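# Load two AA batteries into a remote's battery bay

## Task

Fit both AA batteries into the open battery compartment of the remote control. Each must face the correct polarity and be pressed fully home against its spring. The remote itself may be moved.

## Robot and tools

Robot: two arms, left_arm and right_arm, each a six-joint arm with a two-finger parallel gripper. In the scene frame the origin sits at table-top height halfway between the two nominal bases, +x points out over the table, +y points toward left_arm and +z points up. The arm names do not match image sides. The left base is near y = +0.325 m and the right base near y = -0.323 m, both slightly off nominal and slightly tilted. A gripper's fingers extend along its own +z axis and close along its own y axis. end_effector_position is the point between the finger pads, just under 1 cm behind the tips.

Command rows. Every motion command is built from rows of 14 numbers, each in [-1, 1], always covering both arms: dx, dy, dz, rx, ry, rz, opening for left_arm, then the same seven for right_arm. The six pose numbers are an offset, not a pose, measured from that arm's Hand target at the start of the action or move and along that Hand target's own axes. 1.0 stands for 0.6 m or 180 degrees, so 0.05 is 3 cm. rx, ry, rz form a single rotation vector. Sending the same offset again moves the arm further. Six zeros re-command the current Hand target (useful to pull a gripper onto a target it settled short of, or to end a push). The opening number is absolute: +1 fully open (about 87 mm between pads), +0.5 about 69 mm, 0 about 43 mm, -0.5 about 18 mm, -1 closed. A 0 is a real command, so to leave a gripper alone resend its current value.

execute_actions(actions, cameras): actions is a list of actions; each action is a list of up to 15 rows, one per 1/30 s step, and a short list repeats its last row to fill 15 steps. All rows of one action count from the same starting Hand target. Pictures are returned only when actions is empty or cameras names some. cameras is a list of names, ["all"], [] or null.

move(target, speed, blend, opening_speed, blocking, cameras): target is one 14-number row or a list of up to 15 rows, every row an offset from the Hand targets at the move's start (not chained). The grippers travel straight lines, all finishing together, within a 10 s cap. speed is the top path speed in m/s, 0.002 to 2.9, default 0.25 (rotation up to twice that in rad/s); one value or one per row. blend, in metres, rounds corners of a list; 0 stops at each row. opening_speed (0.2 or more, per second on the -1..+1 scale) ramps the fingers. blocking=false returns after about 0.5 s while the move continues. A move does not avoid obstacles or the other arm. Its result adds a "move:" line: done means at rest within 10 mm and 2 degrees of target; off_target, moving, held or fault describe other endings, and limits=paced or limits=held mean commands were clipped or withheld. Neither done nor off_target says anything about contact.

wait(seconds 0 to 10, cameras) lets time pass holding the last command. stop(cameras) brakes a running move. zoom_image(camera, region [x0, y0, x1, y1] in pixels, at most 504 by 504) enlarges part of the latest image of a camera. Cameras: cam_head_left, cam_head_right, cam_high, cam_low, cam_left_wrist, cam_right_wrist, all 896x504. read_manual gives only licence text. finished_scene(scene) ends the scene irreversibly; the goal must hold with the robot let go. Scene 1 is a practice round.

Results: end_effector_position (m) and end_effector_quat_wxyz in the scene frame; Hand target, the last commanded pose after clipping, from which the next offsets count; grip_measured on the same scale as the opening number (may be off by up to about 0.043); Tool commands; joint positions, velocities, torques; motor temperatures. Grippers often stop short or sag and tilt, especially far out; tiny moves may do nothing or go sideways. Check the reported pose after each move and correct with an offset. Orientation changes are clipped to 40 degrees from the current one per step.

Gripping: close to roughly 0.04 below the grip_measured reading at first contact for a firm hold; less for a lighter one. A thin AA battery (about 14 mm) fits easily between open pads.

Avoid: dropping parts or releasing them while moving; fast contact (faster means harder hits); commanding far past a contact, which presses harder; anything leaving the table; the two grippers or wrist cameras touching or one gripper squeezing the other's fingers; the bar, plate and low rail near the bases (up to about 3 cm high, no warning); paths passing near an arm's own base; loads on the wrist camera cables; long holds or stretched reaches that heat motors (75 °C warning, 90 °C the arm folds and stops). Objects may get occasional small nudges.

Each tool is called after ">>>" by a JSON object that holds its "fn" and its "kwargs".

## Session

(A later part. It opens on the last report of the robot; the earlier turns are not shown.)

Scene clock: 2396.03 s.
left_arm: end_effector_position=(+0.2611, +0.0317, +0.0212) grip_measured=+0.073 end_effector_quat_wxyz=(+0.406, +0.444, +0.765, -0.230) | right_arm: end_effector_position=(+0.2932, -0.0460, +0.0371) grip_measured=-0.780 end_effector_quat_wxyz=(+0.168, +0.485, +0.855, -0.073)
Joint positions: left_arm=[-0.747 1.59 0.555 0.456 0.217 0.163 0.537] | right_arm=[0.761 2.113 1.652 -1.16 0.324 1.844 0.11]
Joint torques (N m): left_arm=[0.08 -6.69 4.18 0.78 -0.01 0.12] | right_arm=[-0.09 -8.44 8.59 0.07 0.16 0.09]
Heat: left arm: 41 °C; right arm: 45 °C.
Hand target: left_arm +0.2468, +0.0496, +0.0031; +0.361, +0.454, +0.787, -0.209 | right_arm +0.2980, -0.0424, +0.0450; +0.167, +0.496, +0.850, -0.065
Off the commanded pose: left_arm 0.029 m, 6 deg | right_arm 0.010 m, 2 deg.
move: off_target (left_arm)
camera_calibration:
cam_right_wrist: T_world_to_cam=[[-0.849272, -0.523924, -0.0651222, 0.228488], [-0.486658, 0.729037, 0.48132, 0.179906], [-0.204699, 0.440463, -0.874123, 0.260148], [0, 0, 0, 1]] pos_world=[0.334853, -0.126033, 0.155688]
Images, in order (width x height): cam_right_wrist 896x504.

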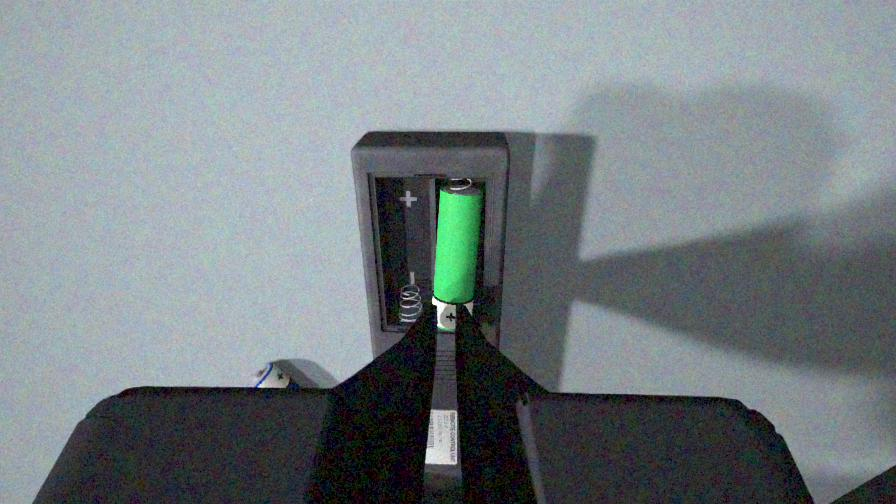

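>>> {"fn": "move", "kwargs": {"target": [[0,0,0,0,0,0,0.03,0.0199,-0.009,0.0415,0,0,0,-0.78],[0,0,0,0,0,0,0.03,0.0397,-0.0175,0.0829,0,0,0,-0.78]], "speed": 0.05, "cameras": ["cam_left_wrist","cam_right_wrist"]}}

>>> {"fn": "zoom_image", "kwargs": {"camera": "cam_right_wrist", "region": [310, 150, 520, 400]}}

>>> {"fn": "zoom_image", "kwargs": {"camera": "cam_left_wrist", "region": [420, 30, 510, 95]}}

Scene clock: 2408.63 s.
left_arm: end_effector_position=(+0.2611, +0.0317, +0.0212) grip_measured=+0.073 end_effector_quat_wxyz=(+0.406, +0.444, +0.765, -0.230) | right_arm: end_effector_position=(+0.2912, -0.0470, +0.0341) grip_measured=-0.779 end_effector_quat_wxyz=(+0.171, +0.488, +0.853, -0.071)
Joint positions: left_arm=[-0.747 1.59 0.555 0.456 0.217 0.163 0.537] | right_arm=[0.766 2.102 1.623 -1.137 0.328 1.855 0.11]
Joint torques (N m): left_arm=[-0.02 -6.67 4.16 0.78 -0.01 0.1] | right_arm=[0.02 -8.58 5.96 0.28 0.19 -0.08]
Heat: left arm: 41 °C; right arm: 45 °C.
Hand target: left_arm +0.2468, +0.0496, +0.0031; +0.361, +0.454, +0.787, -0.209 | right_arm +0.2927, -0.0462, +0.0358; +0.170, +0.490, +0.853, -0.068 (not the last commanded pose)
Off the commanded pose: left_arm 0.029 m, 6 deg | right_arm 0.045 m, 1 deg.
move: held (right_arm; a check stopped the path), off_target (left_arm); path passed 1 of 2 targets; limits=held
pose unreachable (right arm): on one or more control steps of this call, first in action 0 (counted from 0), this arm could not follow its commanded pose, so it was not sent that pose on those steps. It may still have moved: this result reports where it is.
cause: moving toward the commanded pose would bring a part of the arm too close to another arm (this arm's wrist (the part past joint 5) and the left arm's wrist camera, where that arm would come to rest).
camera_calibration:
cam_left_wrist: T_world_to_cam=[[-0.862112, -0.506389, -0.0182544, 0.243132], [-0.504085, 0.860743, -0.0708532, 0.124955], [0.0515916, -0.0518817, -0.99732, 0.151543], [0, 0, 0, 1]] pos_world=[0.264777, 0.0234279, 0.164428]
cam_right_wrist: T_world_to_cam=[[-0.851243, -0.519601, -0.0734887, 0.227213], [-0.487243, 0.730572, 0.478391, 0.181331], [-0.194884, 0.443034, -0.875066, 0.254881], [0, 0, 0, 1]] pos_world=[0.331438, -0.127336, 0.152988]
Images, in order (width x height): cam_left_wrist 896x504, cam_right_wrist 896x504.

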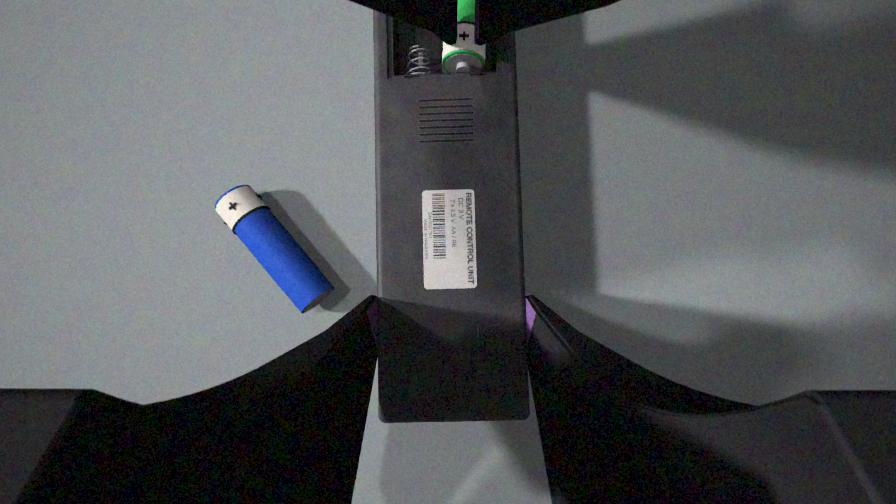

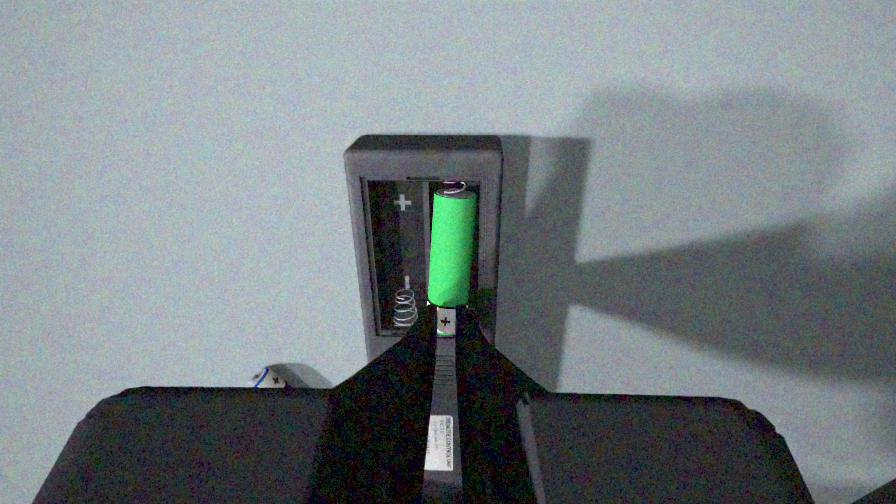

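Scaled by 2.016 from the camera's 896x504 image, which has a finer 1280x720 frame.

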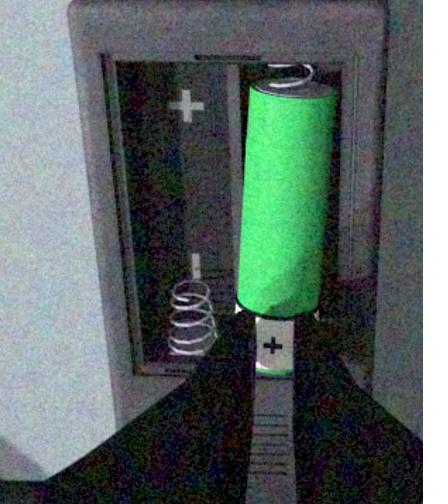

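Scaled by 5.600 from the camera's 896x504 image, which has a finer 1280x720 frame.

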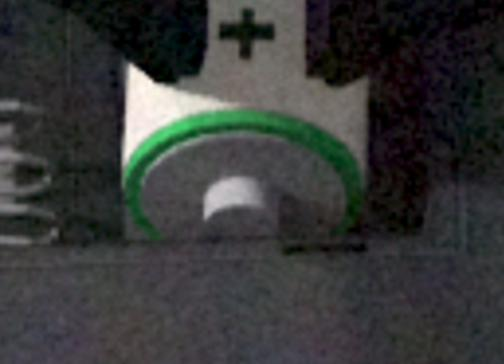

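>>> {"fn": "move", "kwargs": {"target": [[0,0,0,0,0,0,0.03,-0.0017,0.0031,-0.02,0,0,0,-0.78],[-0.0475,0.0057,0.009,0,0,0,0.5,-0.0017,0.0031,-0.02,0,0,0,-0.78],[-0.0475,0.0057,-0.11,0,0,0,0.5,-0.0017,0.0031,-0.02,0,0,0,-0.78]], "speed": 0.1, "opening_speed": 0.5, "cameras": ["cam_left_wrist","cam_right_wrist"]}}

>>> {"fn": "zoom_image", "kwargs": {"camera": "cam_right_wrist", "region": [310, 150, 520, 400]}}

Scene clock: 2495.20 s.
left_arm: end_effector_position=(+0.2612, +0.0316, +0.0216) grip_measured=+0.073 end_effector_quat_wxyz=(+0.406, +0.444, +0.765, -0.230) | right_arm: end_effector_position=(+0.2885, -0.0471, +0.0377) grip_measured=-0.780 end_effector_quat_wxyz=(+0.170, +0.485, +0.855, -0.077)
Joint positions: left_arm=[-0.747 1.588 0.555 0.456 0.217 0.163 0.537] | right_arm=[0.771 2.104 1.64 -1.166 0.329 1.855 0.11]
Joint torques (N m): left_arm=[0.08 -6.84 4.23 0.91 0.03 0.1] | right_arm=[0.18 -8.8 8.47 0.08 0.17 0]
Heat: left arm: 40 °C; right arm: 47 °C.
Hand target: left_arm +0.2477, +0.0483, +0.0052; +0.365, +0.454, +0.785, -0.211 (not the last commanded pose) | right_arm +0.2920, -0.0428, +0.0475; +0.170, +0.490, +0.853, -0.068
Tool commands: left_gripper/opening=+0.03 right_gripper/opening=-0.78
Off the commanded pose: left_arm 0.071 m, 6 deg | right_arm 0.011 m, 1 deg.
move: held (left_arm; a check stopped the path), off_target (right_arm; braked when a check withheld steps of left_arm); path passed 1 of 3 targets; target 2's new opening was not sent; limits=held
pose unreachable (left arm): on one or more control steps of this call, first in action 0 (counted from 0), this arm could not follow its commanded pose, so it was not sent that pose on those steps. It may still have moved: this result reports where it is.
cause: moving toward the commanded pose would bring a part of the arm too close to another arm (this arm's wrist camera and the right arm's wrist (the part past joint 4), along the way the arms are being sent, or toward where that arm still pushes).
camera_calibration:
cam_left_wrist: T_world_to_cam=[[-0.862103, -0.506393, -0.0185411, 0.243101], [-0.504017, 0.860692, -0.0719491, 0.125106], [0.0523927, -0.0526826, -0.997236, 0.15184], [0, 0, 0, 1]] pos_world=[0.264678, 0.0234264, 0.164929]
cam_right_wrist: T_world_to_cam=[[-0.849713, -0.523749, -0.0606142, 0.223907], [-0.485931, 0.733328, 0.475501, 0.17827], [-0.204593, 0.433494, -0.877624, 0.259883], [0, 0, 0, 1]] pos_world=[0.330054, -0.126117, 0.156884]
Images, in order (width x height): cam_left_wrist 896x504, cam_right_wrist 896x504.

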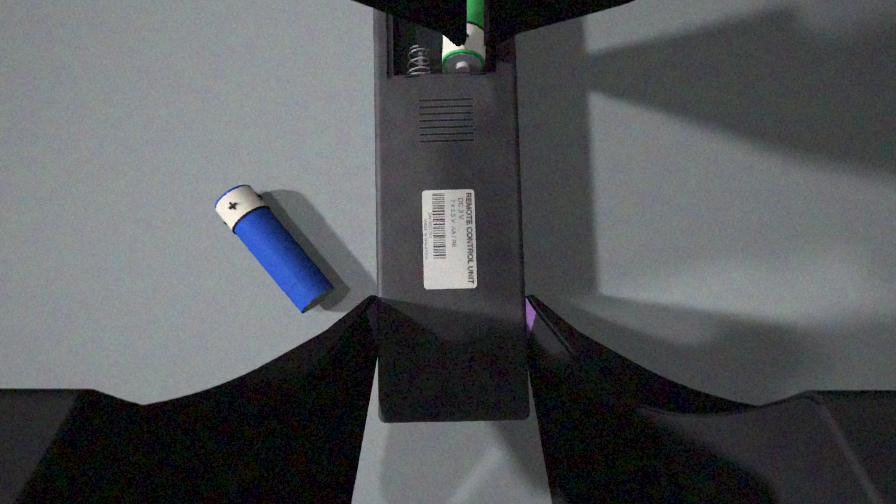

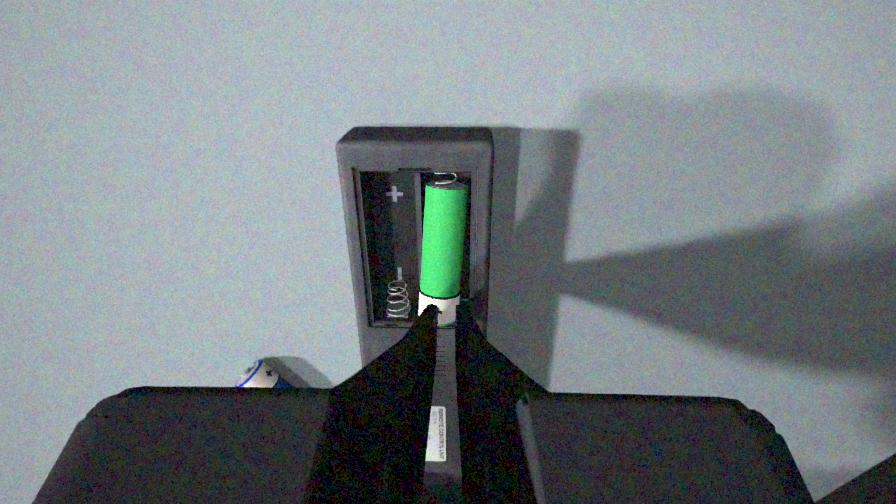

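Scaled by 2.016 from the camera's 896x504 image, which has a finer 1280x720 frame.

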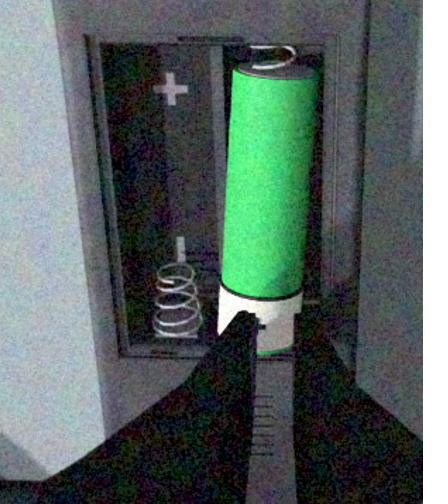

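>>> {"fn": "move", "kwargs": {"target": [[0,0,0,0,0,0,0.03,-0.0486,0.0027,-0.0352,0,0,0,-0.78],[0,0,0,0,0,0,0.5,-0.0486,0.0027,-0.0352,0,0,0,-0.78],[-0.01,0,-0.11,0,0,0,0.5,-0.0486,0.0027,-0.0352,0,0,0,-0.78]], "speed": 0.1, "opening_speed": 0.5, "cameras": ["cam_left_wrist","cam_right_wrist"]}}

>>> {"fn": "zoom_image", "kwargs": {"camera": "cam_right_wrist", "region": [310, 150, 520, 400]}}

>>> {"fn": "zoom_image", "kwargs": {"camera": "cam_left_wrist", "region": [370, 0, 540, 120]}}

Scene clock: 2514.80 s.
left_arm: end_effector_position=(+0.2279, +0.0886, +0.0457) grip_measured=+0.500 end_effector_quat_wxyz=(+0.361, +0.445, +0.794, -0.203) | right_arm: end_effector_position=(+0.2946, -0.0618, +0.0533) grip_measured=-0.780 end_effector_quat_wxyz=(+0.164, +0.483, +0.855, -0.093)
Joint positions: left_arm=[-0.692 1.255 0.502 0.054 0.228 0.2 0.75] | right_arm=[0.731 2.098 1.691 -1.243 0.329 1.814 0.11]
Joint torques (N m): left_arm=[1.03 -6.04 5.68 1.79 0.38 0.11] | right_arm=[-0.8 -11.78 8.54 0.03 0.21 -0.13]
Motor temperatures (°C): left_arm=[27 40 38 32 26 28 32] | right_arm=[26 48 39 31 31 28 27]
Heat: left arm: 40 °C; right arm: 48 °C.
Hand target: left_arm +0.2245, +0.0886, +0.0523; +0.365, +0.454, +0.785, -0.211 | right_arm +0.3022, -0.0597, +0.0776; +0.170, +0.490, +0.853, -0.068
Off the commanded pose: left_arm 0.007 m, 2 deg | right_arm 0.026 m, 3 deg.
move: off_target (right_arm); target 2's new opening was sent with left_arm's hand 0.027 m and 6 deg from that target
camera_calibration:
cam_left_wrist: T_world_to_cam=[[-0.850551, -0.525806, -0.0095314, 0.242383], [-0.525668, 0.849519, 0.0446248, 0.0616359], [-0.0153669, 0.042966, -0.998958, 0.187647], [0, 0, 0, 1]] pos_world=[0.241442, 0.067023, 0.187011]
cam_right_wrist: T_world_to_cam=[[-0.85207, -0.522724, -0.0271283, 0.221362], [-0.472034, 0.74498, 0.47137, 0.18145], [-0.226186, 0.414446, -0.881518, 0.286666], [0, 0, 0, 1]] pos_world=[0.339106, -0.138273, 0.173176]
Images, in order (width x height): cam_left_wrist 896x504, cam_right_wrist 896x504.

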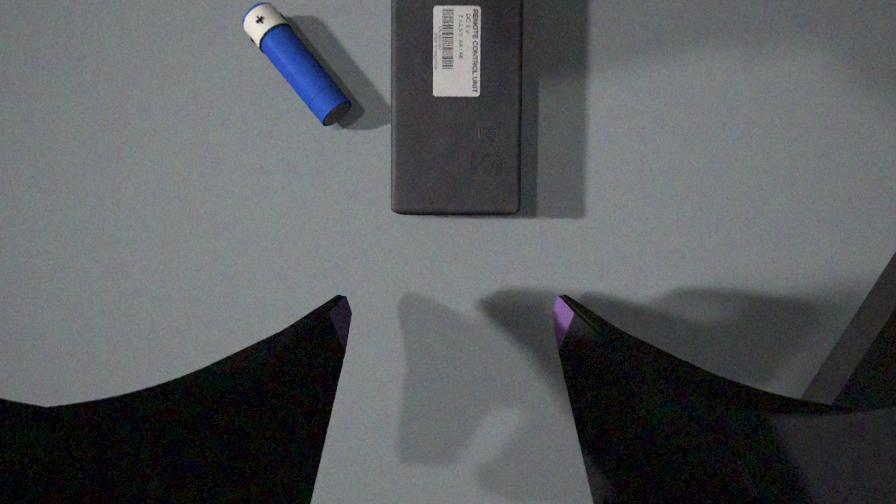

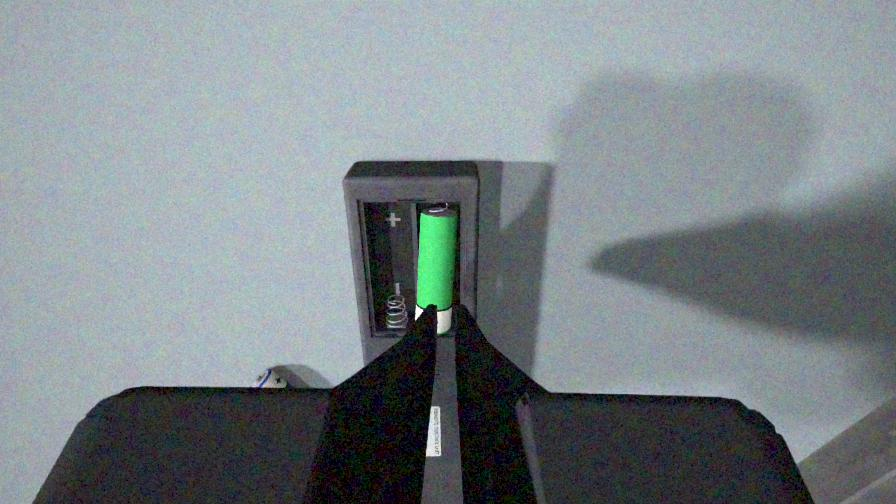

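Scaled by 2.016 from the camera's 896x504 image, which has a finer 1280x720 frame.

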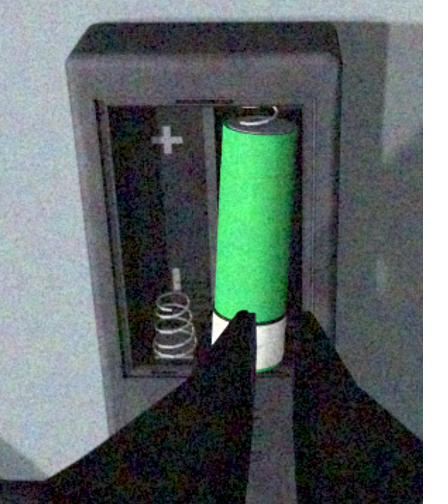

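Scaled by 2.965 from the camera's 896x504 image, which has a finer 1280x720 frame.

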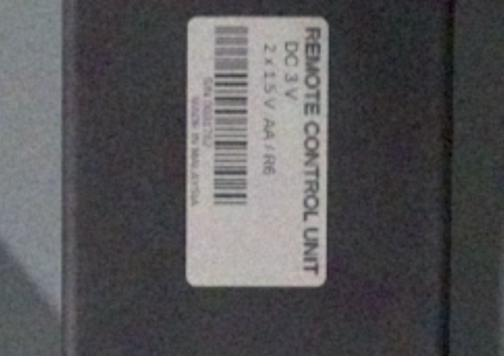

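>>> {"fn": "move", "kwargs": {"target": [0,0,0,0,0,0,0.5,0.047,-0.003,0.0358,0,0,0,-0.78], "speed": 0.1, "cameras": ["cam_right_wrist"]}}

>>> {"fn": "zoom_image", "kwargs": {"camera": "cam_right_wrist", "region": [310, 150, 520, 400]}}

Scene clock: 2543.17 s.
left_arm: end_effector_position=(+0.2279, +0.0887, +0.0457) grip_measured=+0.500 end_effector_quat_wxyz=(+0.361, +0.445, +0.794, -0.203) | right_arm: end_effector_position=(+0.2882, -0.0466, +0.0470) grip_measured=-0.780 end_effector_quat_wxyz=(+0.169, +0.479, +0.858, -0.078)
Joint positions: left_arm=[-0.692 1.255 0.502 0.053 0.228 0.2 0.75] | right_arm=[0.771 2.099 1.671 -1.202 0.329 1.841 0.11]
Joint torques (N m): left_arm=[1.09 -6.02 5.63 1.79 0.4 0.11] | right_arm=[0.05 -8.65 5.27 0.41 0.17 0.09]
Heat: left arm: 38 °C; right arm: 52 °C.
Hand target: left_arm +0.2245, +0.0886, +0.0523; +0.365, +0.454, +0.785, -0.211 | right_arm +0.2924, -0.0438, +0.0475; +0.170, +0.489, +0.853, -0.068
Off the commanded pose: left_arm 0.007 m, 2 deg | right_arm 0.005 m, 2 deg.
move: done
camera_calibration:
cam_right_wrist: T_world_to_cam=[[-0.843239, -0.534713, -0.055043, 0.221881], [-0.493105, 0.728705, 0.475222, 0.175251], [-0.213997, 0.427868, -0.878142, 0.27029], [0, 0, 0, 1]] pos_world=[0.331357, -0.124712, 0.166283]
Images, in order (width x height): cam_right_wrist 896x504.

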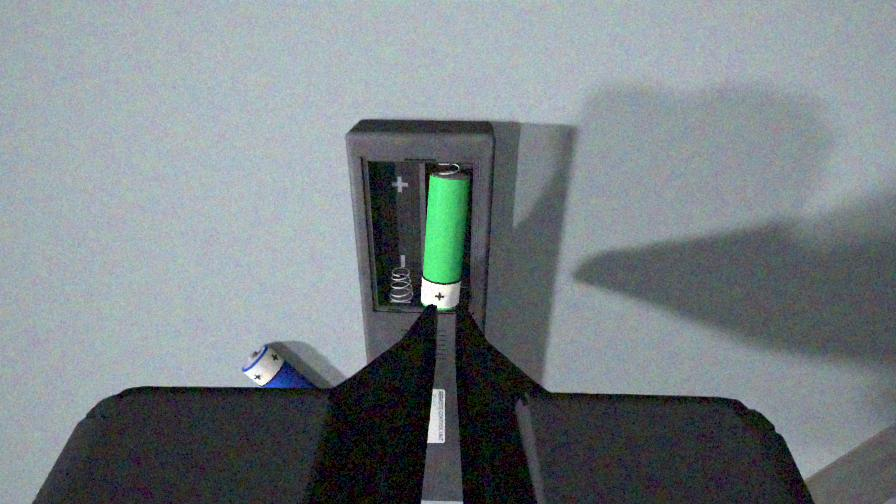

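Scaled by 2.016 from the camera's 896x504 image, which has a finer 1280x720 frame.

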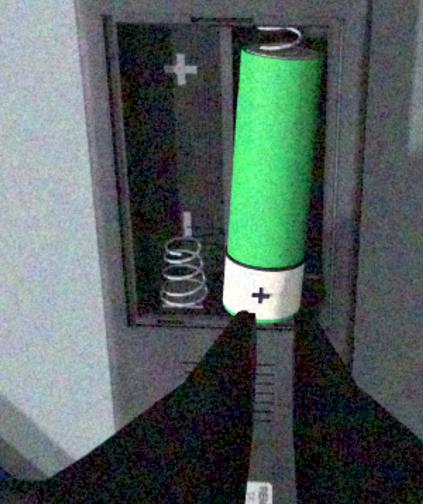

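>>> {"fn": "move", "kwargs": {"target": [[0,0,0,0,0,0,0.5,0.007,-0.0036,0.0187,0,0,0,-0.78],[0,0,0,0,0,0,0.5,0.03,-0.0163,0.0635,0,0,0,-0.78]], "speed": 0.05, "cameras": ["cam_right_wrist"]}}

>>> {"fn": "zoom_image", "kwargs": {"camera": "cam_right_wrist", "region": [310, 150, 520, 400]}}

Scene clock: 2553.37 s.
left_arm: end_effector_position=(+0.2279, +0.0887, +0.0457) grip_measured=+0.500 end_effector_quat_wxyz=(+0.361, +0.445, +0.794, -0.203) | right_arm: end_effector_position=(+0.2845, -0.0479, +0.0333) grip_measured=-0.780 end_effector_quat_wxyz=(+0.180, +0.483, +0.855, -0.064)
Joint positions: left_arm=[-0.692 1.255 0.502 0.053 0.228 0.2 0.75] | right_arm=[0.783 2.067 1.565 -1.1 0.342 1.86 0.11]
Joint torques (N m): left_arm=[1.05 -6.08 5.61 1.79 0.39 0.12] | right_arm=[0.5 -4.49 1.63 0.97 0.03 0.11]
Motor temperatures (°C): left_arm=[27 37 38 33 26 28 31] | right_arm=[26 53 39 31 31 28 27]
Heat: left arm: 38 °C; right arm: 53 °C.
Hand target: left_arm +0.2245, +0.0886, +0.0523; +0.365, +0.454, +0.785, -0.211 | right_arm +0.2842, -0.0449, +0.0050; +0.170, +0.490, +0.853, -0.067
Off the commanded pose: left_arm 0.007 m, 2 deg | right_arm 0.028 m, 1 deg.
move: off_target (right_arm)
camera_calibration:
cam_right_wrist: T_world_to_cam=[[-0.842617, -0.53053, -0.0923797, 0.218616], [-0.506649, 0.722874, 0.469852, 0.184738], [-0.182492, 0.442709, -0.877898, 0.249788], [0, 0, 0, 1]] pos_world=[0.323391, -0.128143, 0.152685]
Images, in order (width x height): cam_right_wrist 896x504.

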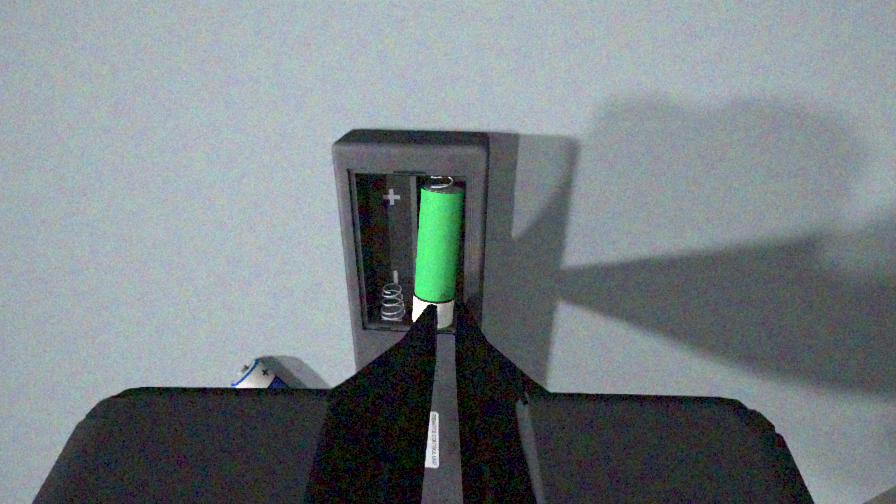

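Scaled by 2.016 from the camera's 896x504 image, which has a finer 1280x720 frame.

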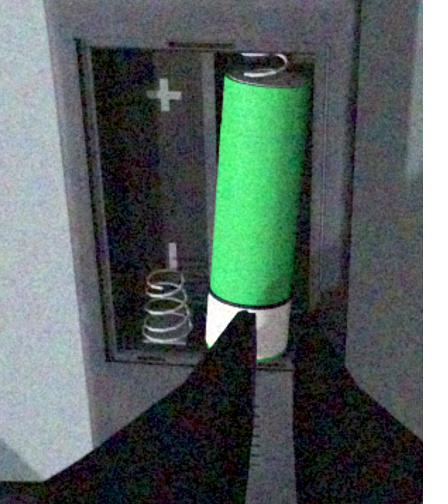

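>>> {"fn": "move", "kwargs": {"target": [0,0,0,0,0,0,0.5,0.0145,-0.0023,0.039,0,0,0,-0.78], "speed": 0.05, "cameras": ["cam_right_wrist"]}}

>>> {"fn": "zoom_image", "kwargs": {"camera": "cam_right_wrist", "region": [310, 150, 520, 400]}}

Scene clock: 2563.00 s.
left_arm: end_effector_position=(+0.2279, +0.0887, +0.0457) grip_measured=+0.500 end_effector_quat_wxyz=(+0.361, +0.445, +0.794, -0.203) | right_arm: end_effector_position=(+0.2844, -0.0479, +0.0324) grip_measured=-0.780 end_effector_quat_wxyz=(+0.188, +0.483, +0.854, -0.051)
Joint positions: left_arm=[-0.692 1.255 0.502 0.053 0.228 0.2 0.75] | right_arm=[0.788 2.041 1.52 -1.053 0.351 1.863 0.11]
Joint torques (N m): left_arm=[1.13 -5.97 5.75 1.79 0.38 0.11] | right_arm=[0.32 -0.76 -0.01 1.34 -0.07 0.1]
Heat: left arm: 38 °C; right arm: 51 °C.
Hand target: left_arm +0.2245, +0.0886, +0.0523; +0.365, +0.454, +0.785, -0.211 | right_arm +0.2842, -0.0451, -0.0200; +0.170, +0.489, +0.853, -0.068
Off the commanded pose: left_arm 0.007 m, 2 deg | right_arm 0.053 m, 3 deg.
move: off_target (right_arm)
camera_calibration:
cam_right_wrist: T_world_to_cam=[[-0.837739, -0.532201, -0.122295, 0.217968], [-0.521696, 0.71385, 0.467175, 0.188922], [-0.16133, 0.455171, -0.875666, 0.243458], [0, 0, 0, 1]] pos_world=[0.320438, -0.129674, 0.151585]
Images, in order (width x height): cam_right_wrist 896x504.

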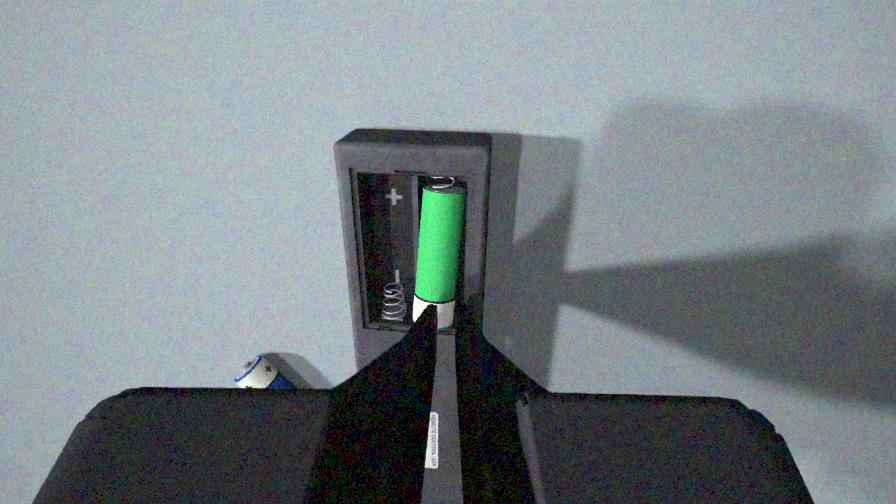

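Scaled by 2.016 from the camera's 896x504 image, which has a finer 1280x720 frame.

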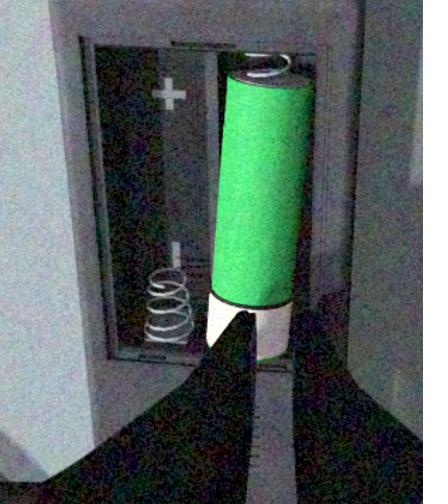

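>>> {"fn": "move", "kwargs": {"target": [[0,0,0,0,0,0,0.5,-0.0464,0.0072,-0.1248,0,0.111,0,-0.78],[0,0,0,0,0,0,0.5,-0.0464,0.0072,-0.1248,0,0.111,0,-0.24]], "speed": 0.1, "opening_speed": 1, "cameras": ["cam_right_wrist"]}}

>>> {"fn": "zoom_image", "kwargs": {"camera": "cam_right_wrist", "region": [310, 150, 560, 400]}}

Scene clock: 2593.20 s.
left_arm: end_effector_position=(+0.2279, +0.0887, +0.0457) grip_measured=+0.500 end_effector_quat_wxyz=(+0.361, +0.445, +0.794, -0.203) | right_arm: end_effector_position=(+0.2765, -0.0488, +0.0378) grip_measured=-0.240 end_effector_quat_wxyz=(+0.019, +0.492, +0.871, -0.007)
Joint positions: left_arm=[-0.692 1.255 0.502 0.053 0.228 0.2 0.75] | right_arm=[0.634 2.024 1.505 -1.045 -0.002 1.705 0.38]
Joint torques (N m): left_arm=[1.11 -6 5.67 1.78 0.41 0.09] | right_arm=[-0.91 -10.66 8.77 0.19 -0.16 -0.13]
Motor temperatures (°C): left_arm=[27 36 38 34 26 28 31] | right_arm=[26 45 37 33 30 29 27]
Heat: left arm: 38 °C; right arm: 45 °C.
Hand target: left_arm +0.2245, +0.0886, +0.0523; +0.365, +0.454, +0.785, -0.211 | right_arm +0.2841, -0.0444, +0.0600; +0.019, +0.494, +0.869, +0.019
Off the commanded pose: left_arm 0.007 m, 2 deg | right_arm 0.024 m, 3 deg.
move: off_target (right_arm); target 2's new opening was sent with right_arm's hand 0.024 m and 3 deg from that target
camera_calibration:
cam_right_wrist: T_world_to_cam=[[-0.857174, -0.513893, -0.0341486, 0.214443], [-0.368084, 0.564889, 0.738522, 0.122906], [-0.360231, 0.645612, -0.673364, 0.303962], [0, 0, 0, 1]] pos_world=[0.338551, -0.155469, 0.121231]
Images, in order (width x height): cam_right_wrist 896x504.

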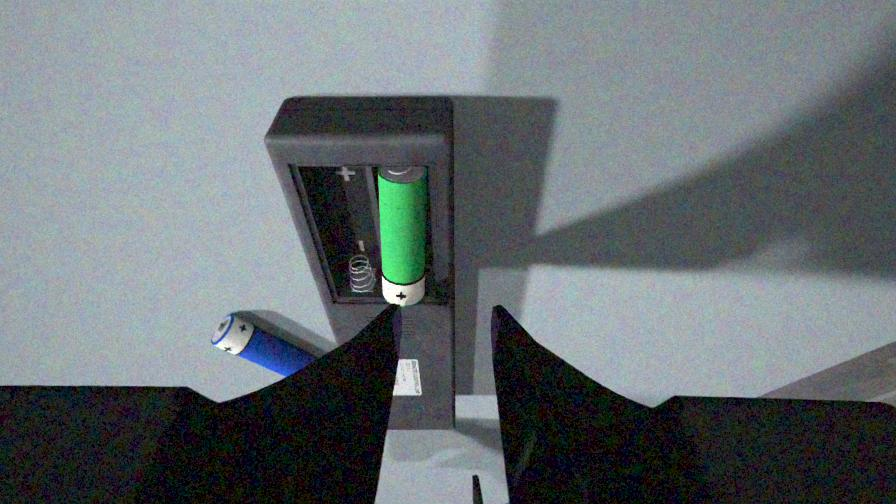

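Scaled by 2.016 from the camera's 896x504 image, which has a finer 1280x720 frame.

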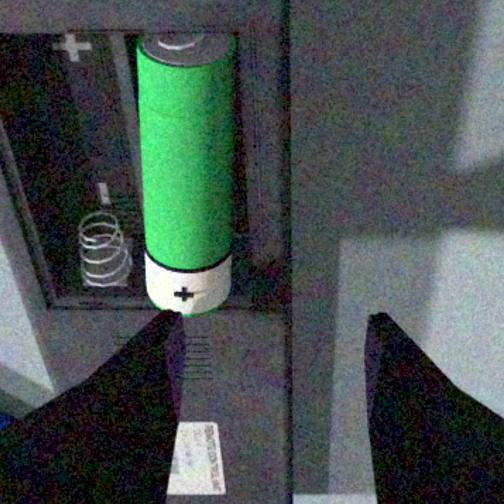

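>>> {"fn": "move", "kwargs": {"target": [[0,0,0,0,0,0,0.5,-0.005,0.0125,0.01,0,0,0,-0.24],[0,0,0,0,0,0,0.5,-0.005,0.0125,0.035,0,0,0,-0.24]], "speed": 0.08, "cameras": ["cam_right_wrist"]}}

>>> {"fn": "zoom_image", "kwargs": {"camera": "cam_right_wrist", "region": [310, 150, 560, 400]}}

Scene clock: 2610.50 s.
left_arm: end_effector_position=(+0.2279, +0.0887, +0.0457) grip_measured=+0.500 end_effector_quat_wxyz=(+0.361, +0.445, +0.794, -0.203) | right_arm: end_effector_position=(+0.2872, -0.0439, +0.0371) grip_measured=-0.240 end_effector_quat_wxyz=(+0.023, +0.491, +0.871, +0.004)
Joint positions: left_arm=[-0.692 1.255 0.502 0.053 0.228 0.2 0.75] | right_arm=[0.626 2.045 1.533 -1.027 -0.002 1.695 0.38]
Joint torques (N m): left_arm=[1.07 -5.98 5.68 1.79 0.38 0.13] | right_arm=[-0.96 -8.4 5.41 0.63 -0.15 -0.14]
Heat: left arm: 38 °C; right arm: 48 °C.
Hand target: left_arm +0.2245, +0.0886, +0.0523; +0.365, +0.454, +0.785, -0.211 | right_arm +0.2931, -0.0429, +0.0395; +0.019, +0.494, +0.869, +0.018
Off the commanded pose: left_arm 0.007 m, 2 deg | right_arm 0.007 m, 2 deg.
move: done
camera_calibration:
cam_right_wrist: T_world_to_cam=[[-0.854841, -0.515654, -0.0578612, 0.226218], [-0.383292, 0.55235, 0.740268, 0.128325], [-0.349762, 0.654989, -0.669818, 0.301484], [0, 0, 0, 1]] pos_world=[0.348014, -0.151699, 0.120034]
Images, in order (width x height): cam_right_wrist 896x504.

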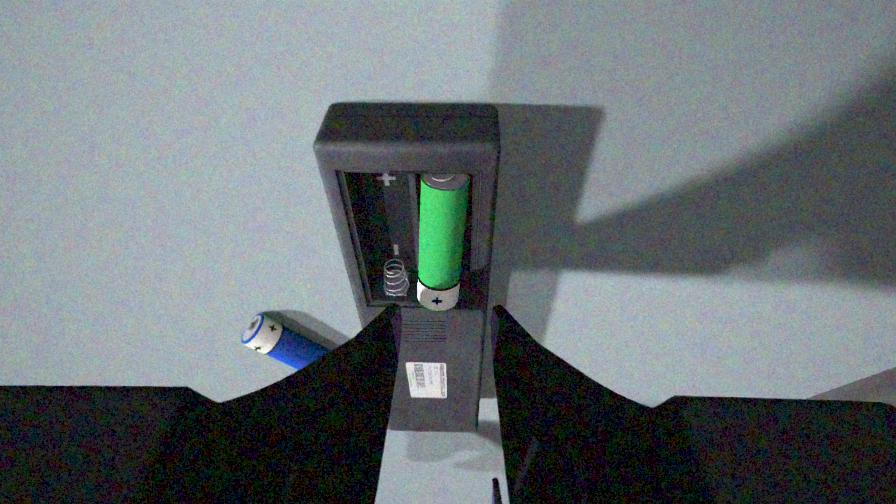

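Scaled by 2.016 from the camera's 896x504 image, which has a finer 1280x720 frame.

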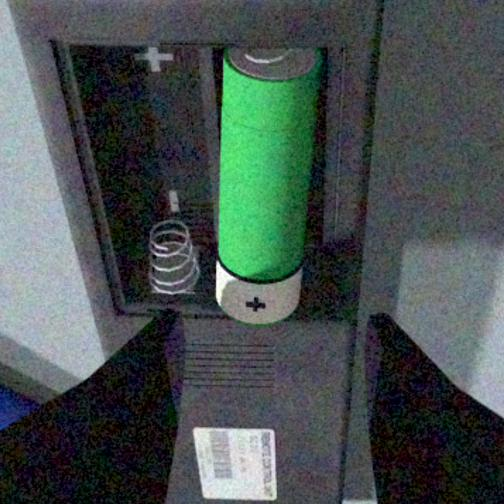

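>>> {"fn": "move", "kwargs": {"target": [[0,0,0,0,0,0,0.5,0,0,0.021,0,0,0,-0.24],[0,0,0,0,0,0,0.5,0,-0.025,0.021,0,0,0,-0.24]], "speed": 0.06, "cameras": ["cam_right_wrist"]}}

>>> {"fn": "zoom_image", "kwargs": {"camera": "cam_right_wrist", "region": [310, 150, 560, 400]}}

Scene clock: 2625.20 s.
left_arm: end_effector_position=(+0.2279, +0.0887, +0.0457) grip_measured=+0.500 end_effector_quat_wxyz=(+0.361, +0.445, +0.794, -0.203) | right_arm: end_effector_position=(+0.2773, -0.0516, +0.0185) grip_measured=-0.240 end_effector_quat_wxyz=(+0.020, +0.490, +0.871, +0.004)
Joint positions: left_arm=[-0.692 1.255 0.502 0.053 0.228 0.2 0.75] | right_arm=[0.626 2.024 1.422 -0.939 -0.007 1.694 0.38]
Joint torques (N m): left_arm=[1.05 -6.08 5.7 1.79 0.39 0.11] | right_arm=[-0.49 -9.36 5.27 0.49 -0.1 -0.07]
Motor temperatures (°C): left_arm=[27 36 39 35 26 28 31] | right_arm=[26 50 38 32 30 28 27]
Heat: left arm: 39 °C; right arm: 50 °C.
Hand target: left_arm +0.2245, +0.0886, +0.0523; +0.365, +0.454, +0.785, -0.211 | right_arm +0.2809, -0.0504, +0.0261; +0.019, +0.494, +0.869, +0.018
Off the commanded pose: left_arm 0.007 m, 2 deg | right_arm 0.008 m, 2 deg.
move: done
camera_calibration:
cam_right_wrist: T_world_to_cam=[[-0.854644, -0.516183, -0.0560277, 0.212586], [-0.380914, 0.550006, 0.743235, 0.141715], [-0.352829, 0.656543, -0.666681, 0.291518], [0, 0, 0, 1]] pos_world=[0.338522, -0.159605, 0.100933]
Images, in order (width x height): cam_right_wrist 896x504.

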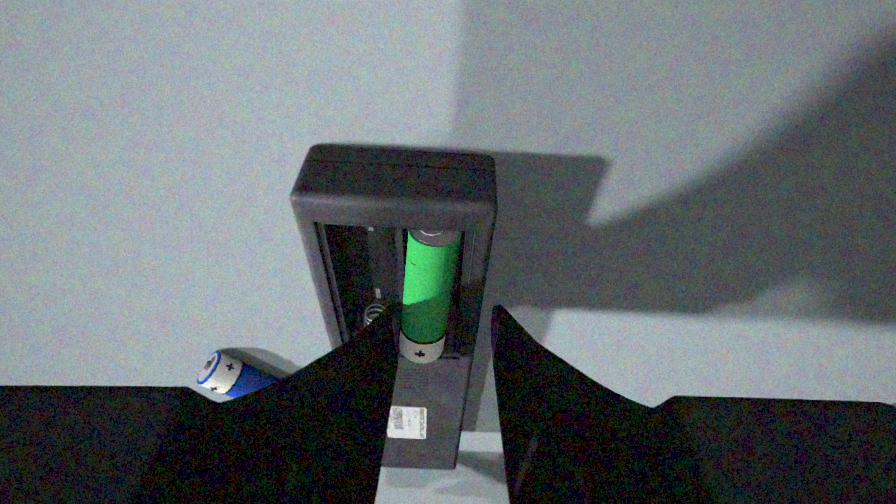

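Scaled by 2.016 from the camera's 896x504 image, which has a finer 1280x720 frame.

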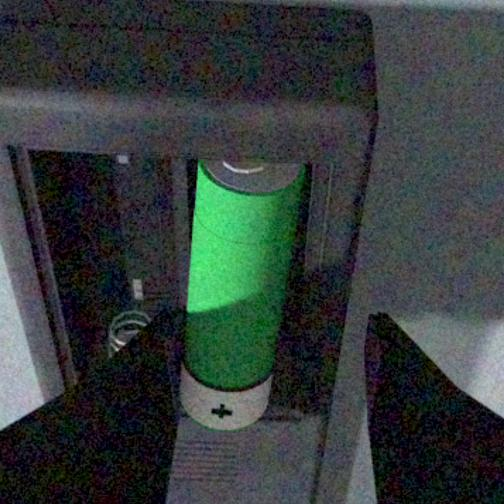

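>>> {"fn": "move", "kwargs": {"target": [0,0,0,0,0,0,0.5,0,-0.02,0,0,0,0,-0.24], "speed": 0.06, "cameras": ["cam_right_wrist"]}}

>>> {"fn": "zoom_image", "kwargs": {"camera": "cam_right_wrist", "region": [310, 150, 560, 400]}}

Scene clock: 2632.77 s.
left_arm: end_effector_position=(+0.2279, +0.0887, +0.0457) grip_measured=+0.500 end_effector_quat_wxyz=(+0.361, +0.445, +0.794, -0.203) | right_arm: end_effector_position=(+0.2709, -0.0565, +0.0167) grip_measured=-0.240 end_effector_quat_wxyz=(+0.021, +0.490, +0.871, +0.007)
Joint positions: left_arm=[-0.692 1.255 0.502 0.053 0.228 0.2 0.75] | right_arm=[0.626 1.993 1.368 -0.911 -0.008 1.694 0.38]
Joint torques (N m): left_arm=[1.11 -6.04 5.64 1.77 0.4 0.12] | right_arm=[-0.06 -10.04 4.44 0.42 -0.1 -0.03]
Heat: left arm: 39 °C; right arm: 50 °C.
Hand target: left_arm +0.2245, +0.0886, +0.0523; +0.365, +0.454, +0.785, -0.211 | right_arm +0.2706, -0.0565, +0.0255; +0.019, +0.494, +0.869, +0.018
Off the commanded pose: left_arm 0.007 m, 2 deg | right_arm 0.009 m, 1 deg.
move: done
camera_calibration:
cam_right_wrist: T_world_to_cam=[[-0.854278, -0.516182, -0.0613647, 0.204453], [-0.383642, 0.54642, 0.744476, 0.143777], [-0.350754, 0.659531, -0.664823, 0.290792], [0, 0, 0, 1]] pos_world=[0.331815, -0.164814, 0.0988328]
Images, in order (width x height): cam_right_wrist 896x504.

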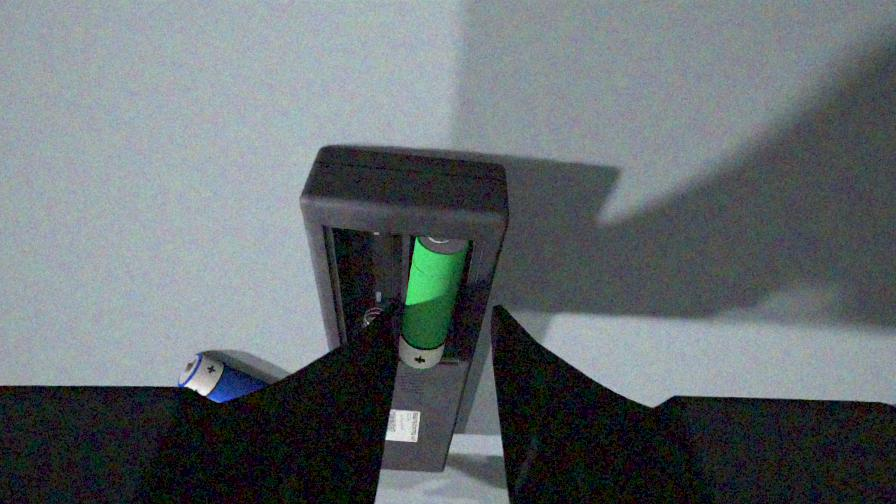

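Scaled by 2.016 from the camera's 896x504 image, which has a finer 1280x720 frame.

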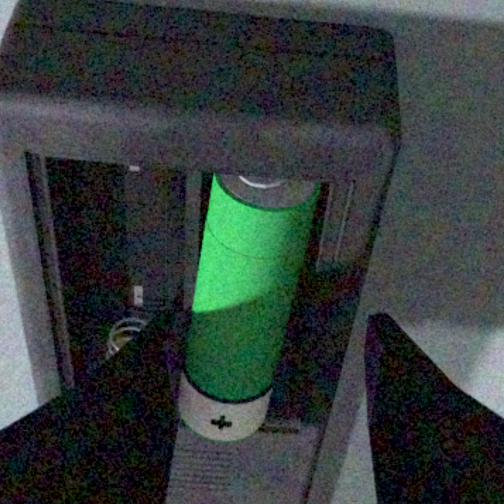

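>>> {"fn": "move", "kwargs": {"target": [0,0,0,0,0,0,0.5,0,0,0,0,0,0,-0.48], "speed": 0.06, "opening_speed": 0.3, "cameras": ["cam_right_wrist"]}}

>>> {"fn": "zoom_image", "kwargs": {"camera": "cam_right_wrist", "region": [310, 150, 560, 400]}}

Scene clock: 2647.93 s.
left_arm: end_effector_position=(+0.2279, +0.0887, +0.0457) grip_measured=+0.500 end_effector_quat_wxyz=(+0.361, +0.445, +0.794, -0.203) | right_arm: end_effector_position=(+0.2714, -0.0561, +0.0168) grip_measured=-0.355 end_effector_quat_wxyz=(+0.021, +0.490, +0.871, +0.009)
Joint positions: left_arm=[-0.692 1.255 0.502 0.053 0.228 0.2 0.75] | right_arm=[0.626 1.993 1.368 -0.908 -0.008 1.694 0.322]
Joint torques (N m): left_arm=[1.03 -6.04 5.65 1.78 0.38 0.13] | right_arm=[-0.12 -10 4.42 0.4 -0.08 -0.03]
Heat: left arm: 39 °C; right arm: 53 °C.
Hand target: left_arm +0.2245, +0.0886, +0.0523; +0.365, +0.454, +0.785, -0.211 | right_arm +0.2706, -0.0566, +0.0255; +0.019, +0.494, +0.869, +0.018
Off the commanded pose: left_arm 0.007 m, 2 deg | right_arm 0.009 m, 1 deg.
move: done
camera_calibration:
cam_right_wrist: T_world_to_cam=[[-0.854133, -0.516099, -0.0640235, 0.205172], [-0.385234, 0.545189, 0.744556, 0.144085], [-0.34936, 0.660614, -0.664483, 0.290416], [0, 0, 0, 1]] pos_world=[0.332211, -0.164518, 0.0988331]
Images, in order (width x height): cam_right_wrist 896x504.

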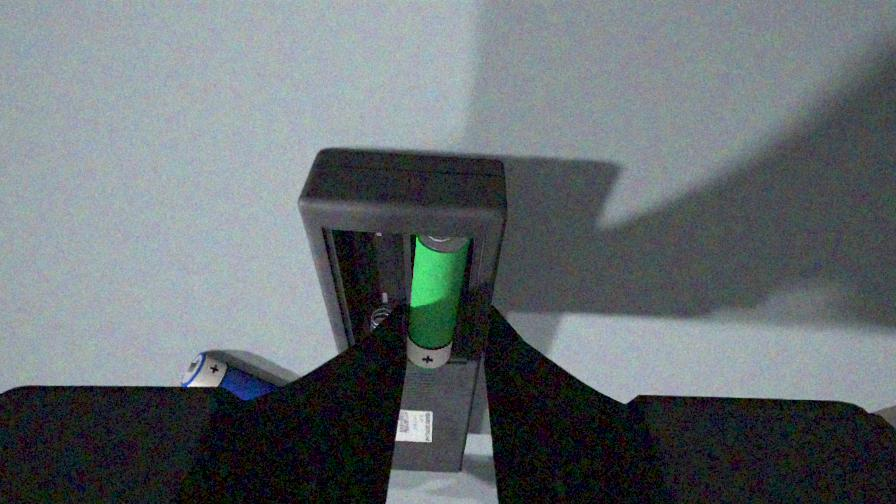

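Scaled by 2.016 from the camera's 896x504 image, which has a finer 1280x720 frame.

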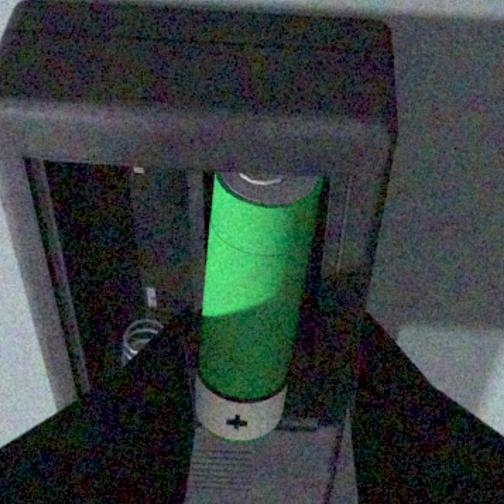

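>>> {"fn": "move", "kwargs": {"target": [[0,0,0,0,0,0,0.5,0,0,0,0,0,0,-0.28],[0,0,0,0,0,0,0.5,0.0,0,-0.017,0,0,0,-0.28]], "speed": 0.06, "opening_speed": 0.5, "cameras": ["cam_right_wrist"]}}

Scene clock: 2656.97 s.
left_arm: end_effector_position=(+0.2279, +0.0887, +0.0457) grip_measured=+0.500 end_effector_quat_wxyz=(+0.361, +0.445, +0.794, -0.203) | right_arm: end_effector_position=(+0.2681, -0.0585, +0.0168) grip_measured=-0.280 end_effector_quat_wxyz=(+0.018, +0.490, +0.871, +0.002)
Joint positions: left_arm=[-0.692 1.255 0.502 0.053 0.228 0.2 0.75] | right_arm=[0.626 1.992 1.367 -0.923 -0.009 1.694 0.36]
Joint torques (N m): left_arm=[1.09 -6.08 5.65 1.79 0.37 0.12] | right_arm=[-0.16 -11.06 6.38 0.18 -0.08 -0.04]
Heat: left arm: 39 °C; right arm: 54 °C.
Hand target: left_arm +0.2245, +0.0886, +0.0523; +0.365, +0.454, +0.785, -0.211 | right_arm +0.2701, -0.0566, +0.0357; +0.019, +0.494, +0.869, +0.019
Off the commanded pose: left_arm 0.007 m, 2 deg | right_arm 0.019 m, 2 deg.
move: off_target (right_arm)
camera_calibration:
cam_right_wrist: T_world_to_cam=[[-0.855095, -0.516135, -0.0491778, 0.201077], [-0.375889, 0.551813, 0.744453, 0.142024], [-0.357101, 0.655063, -0.665861, 0.292663], [0, 0, 0, 1]] pos_world=[0.329835, -0.1663, 0.0990313]
Images, in order (width x height): cam_right_wrist 896x504.

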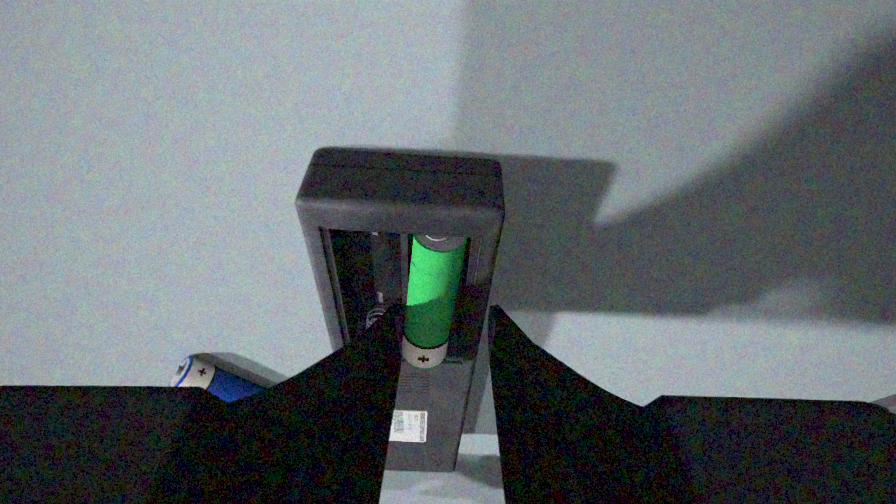

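>>> {"fn": "move", "kwargs": {"target": [0,0,0,0,0,0,0.5,0.0,0,-0.017,0,0,0,-0.28], "speed": 0.06, "cameras": ["cam_right_wrist"]}}

>>> {"fn": "zoom_image", "kwargs": {"camera": "cam_right_wrist", "region": [310, 150, 560, 400]}}

Scene clock: 2662.67 s.
left_arm: end_effector_position=(+0.2279, +0.0887, +0.0457) grip_measured=+0.500 end_effector_quat_wxyz=(+0.361, +0.445, +0.794, -0.203) | right_arm: end_effector_position=(+0.2614, -0.0635, +0.0214) grip_measured=-0.280 end_effector_quat_wxyz=(+0.013, +0.491, +0.871, -0.010)
Joint positions: left_arm=[-0.692 1.255 0.502 0.053 0.228 0.2 0.75] | right_arm=[0.626 1.978 1.367 -0.962 -0.009 1.694 0.36]
Joint torques (N m): left_arm=[1.03 -5.97 5.7 1.79 0.4 0.11] | right_arm=[-0.2 -11.06 8.43 0.17 -0.09 -0.05]
Heat: left arm: 39 °C; right arm: 54 °C.
Hand target: left_arm +0.2245, +0.0886, +0.0523; +0.365, +0.454, +0.785, -0.211 | right_arm +0.2696, -0.0568, +0.0459; +0.019, +0.494, +0.869, +0.018
Off the commanded pose: left_arm 0.007 m, 2 deg | right_arm 0.027 m, 3 deg.
move: off_target (right_arm)
camera_calibration:
cam_right_wrist: T_world_to_cam=[[-0.856402, -0.515754, -0.0239444, 0.19283], [-0.360411, 0.563963, 0.743, 0.135637], [-0.369702, 0.644937, -0.668862, 0.299297], [0, 0, 0, 1]] pos_world=[0.324676, -0.170068, 0.104028]
Images, in order (width x height): cam_right_wrist 896x504.

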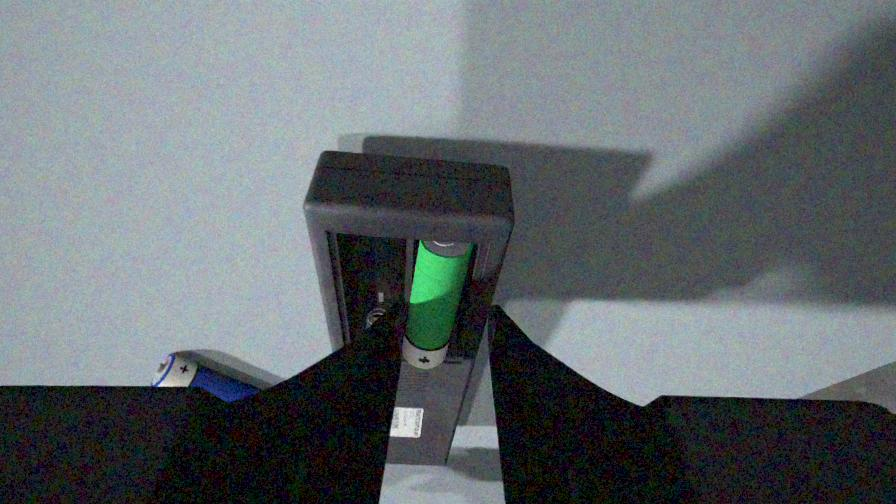

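Scaled by 2.016 from the camera's 896x504 image, which has a finer 1280x720 frame.

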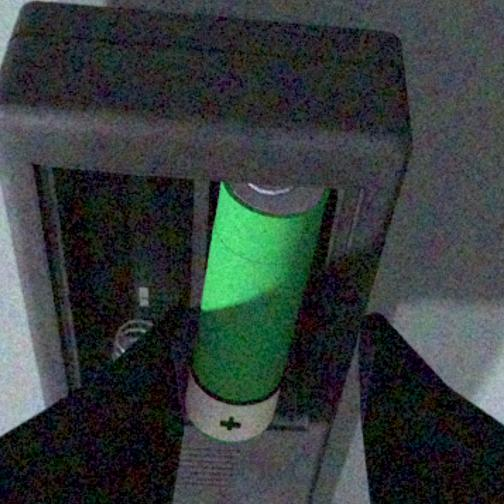

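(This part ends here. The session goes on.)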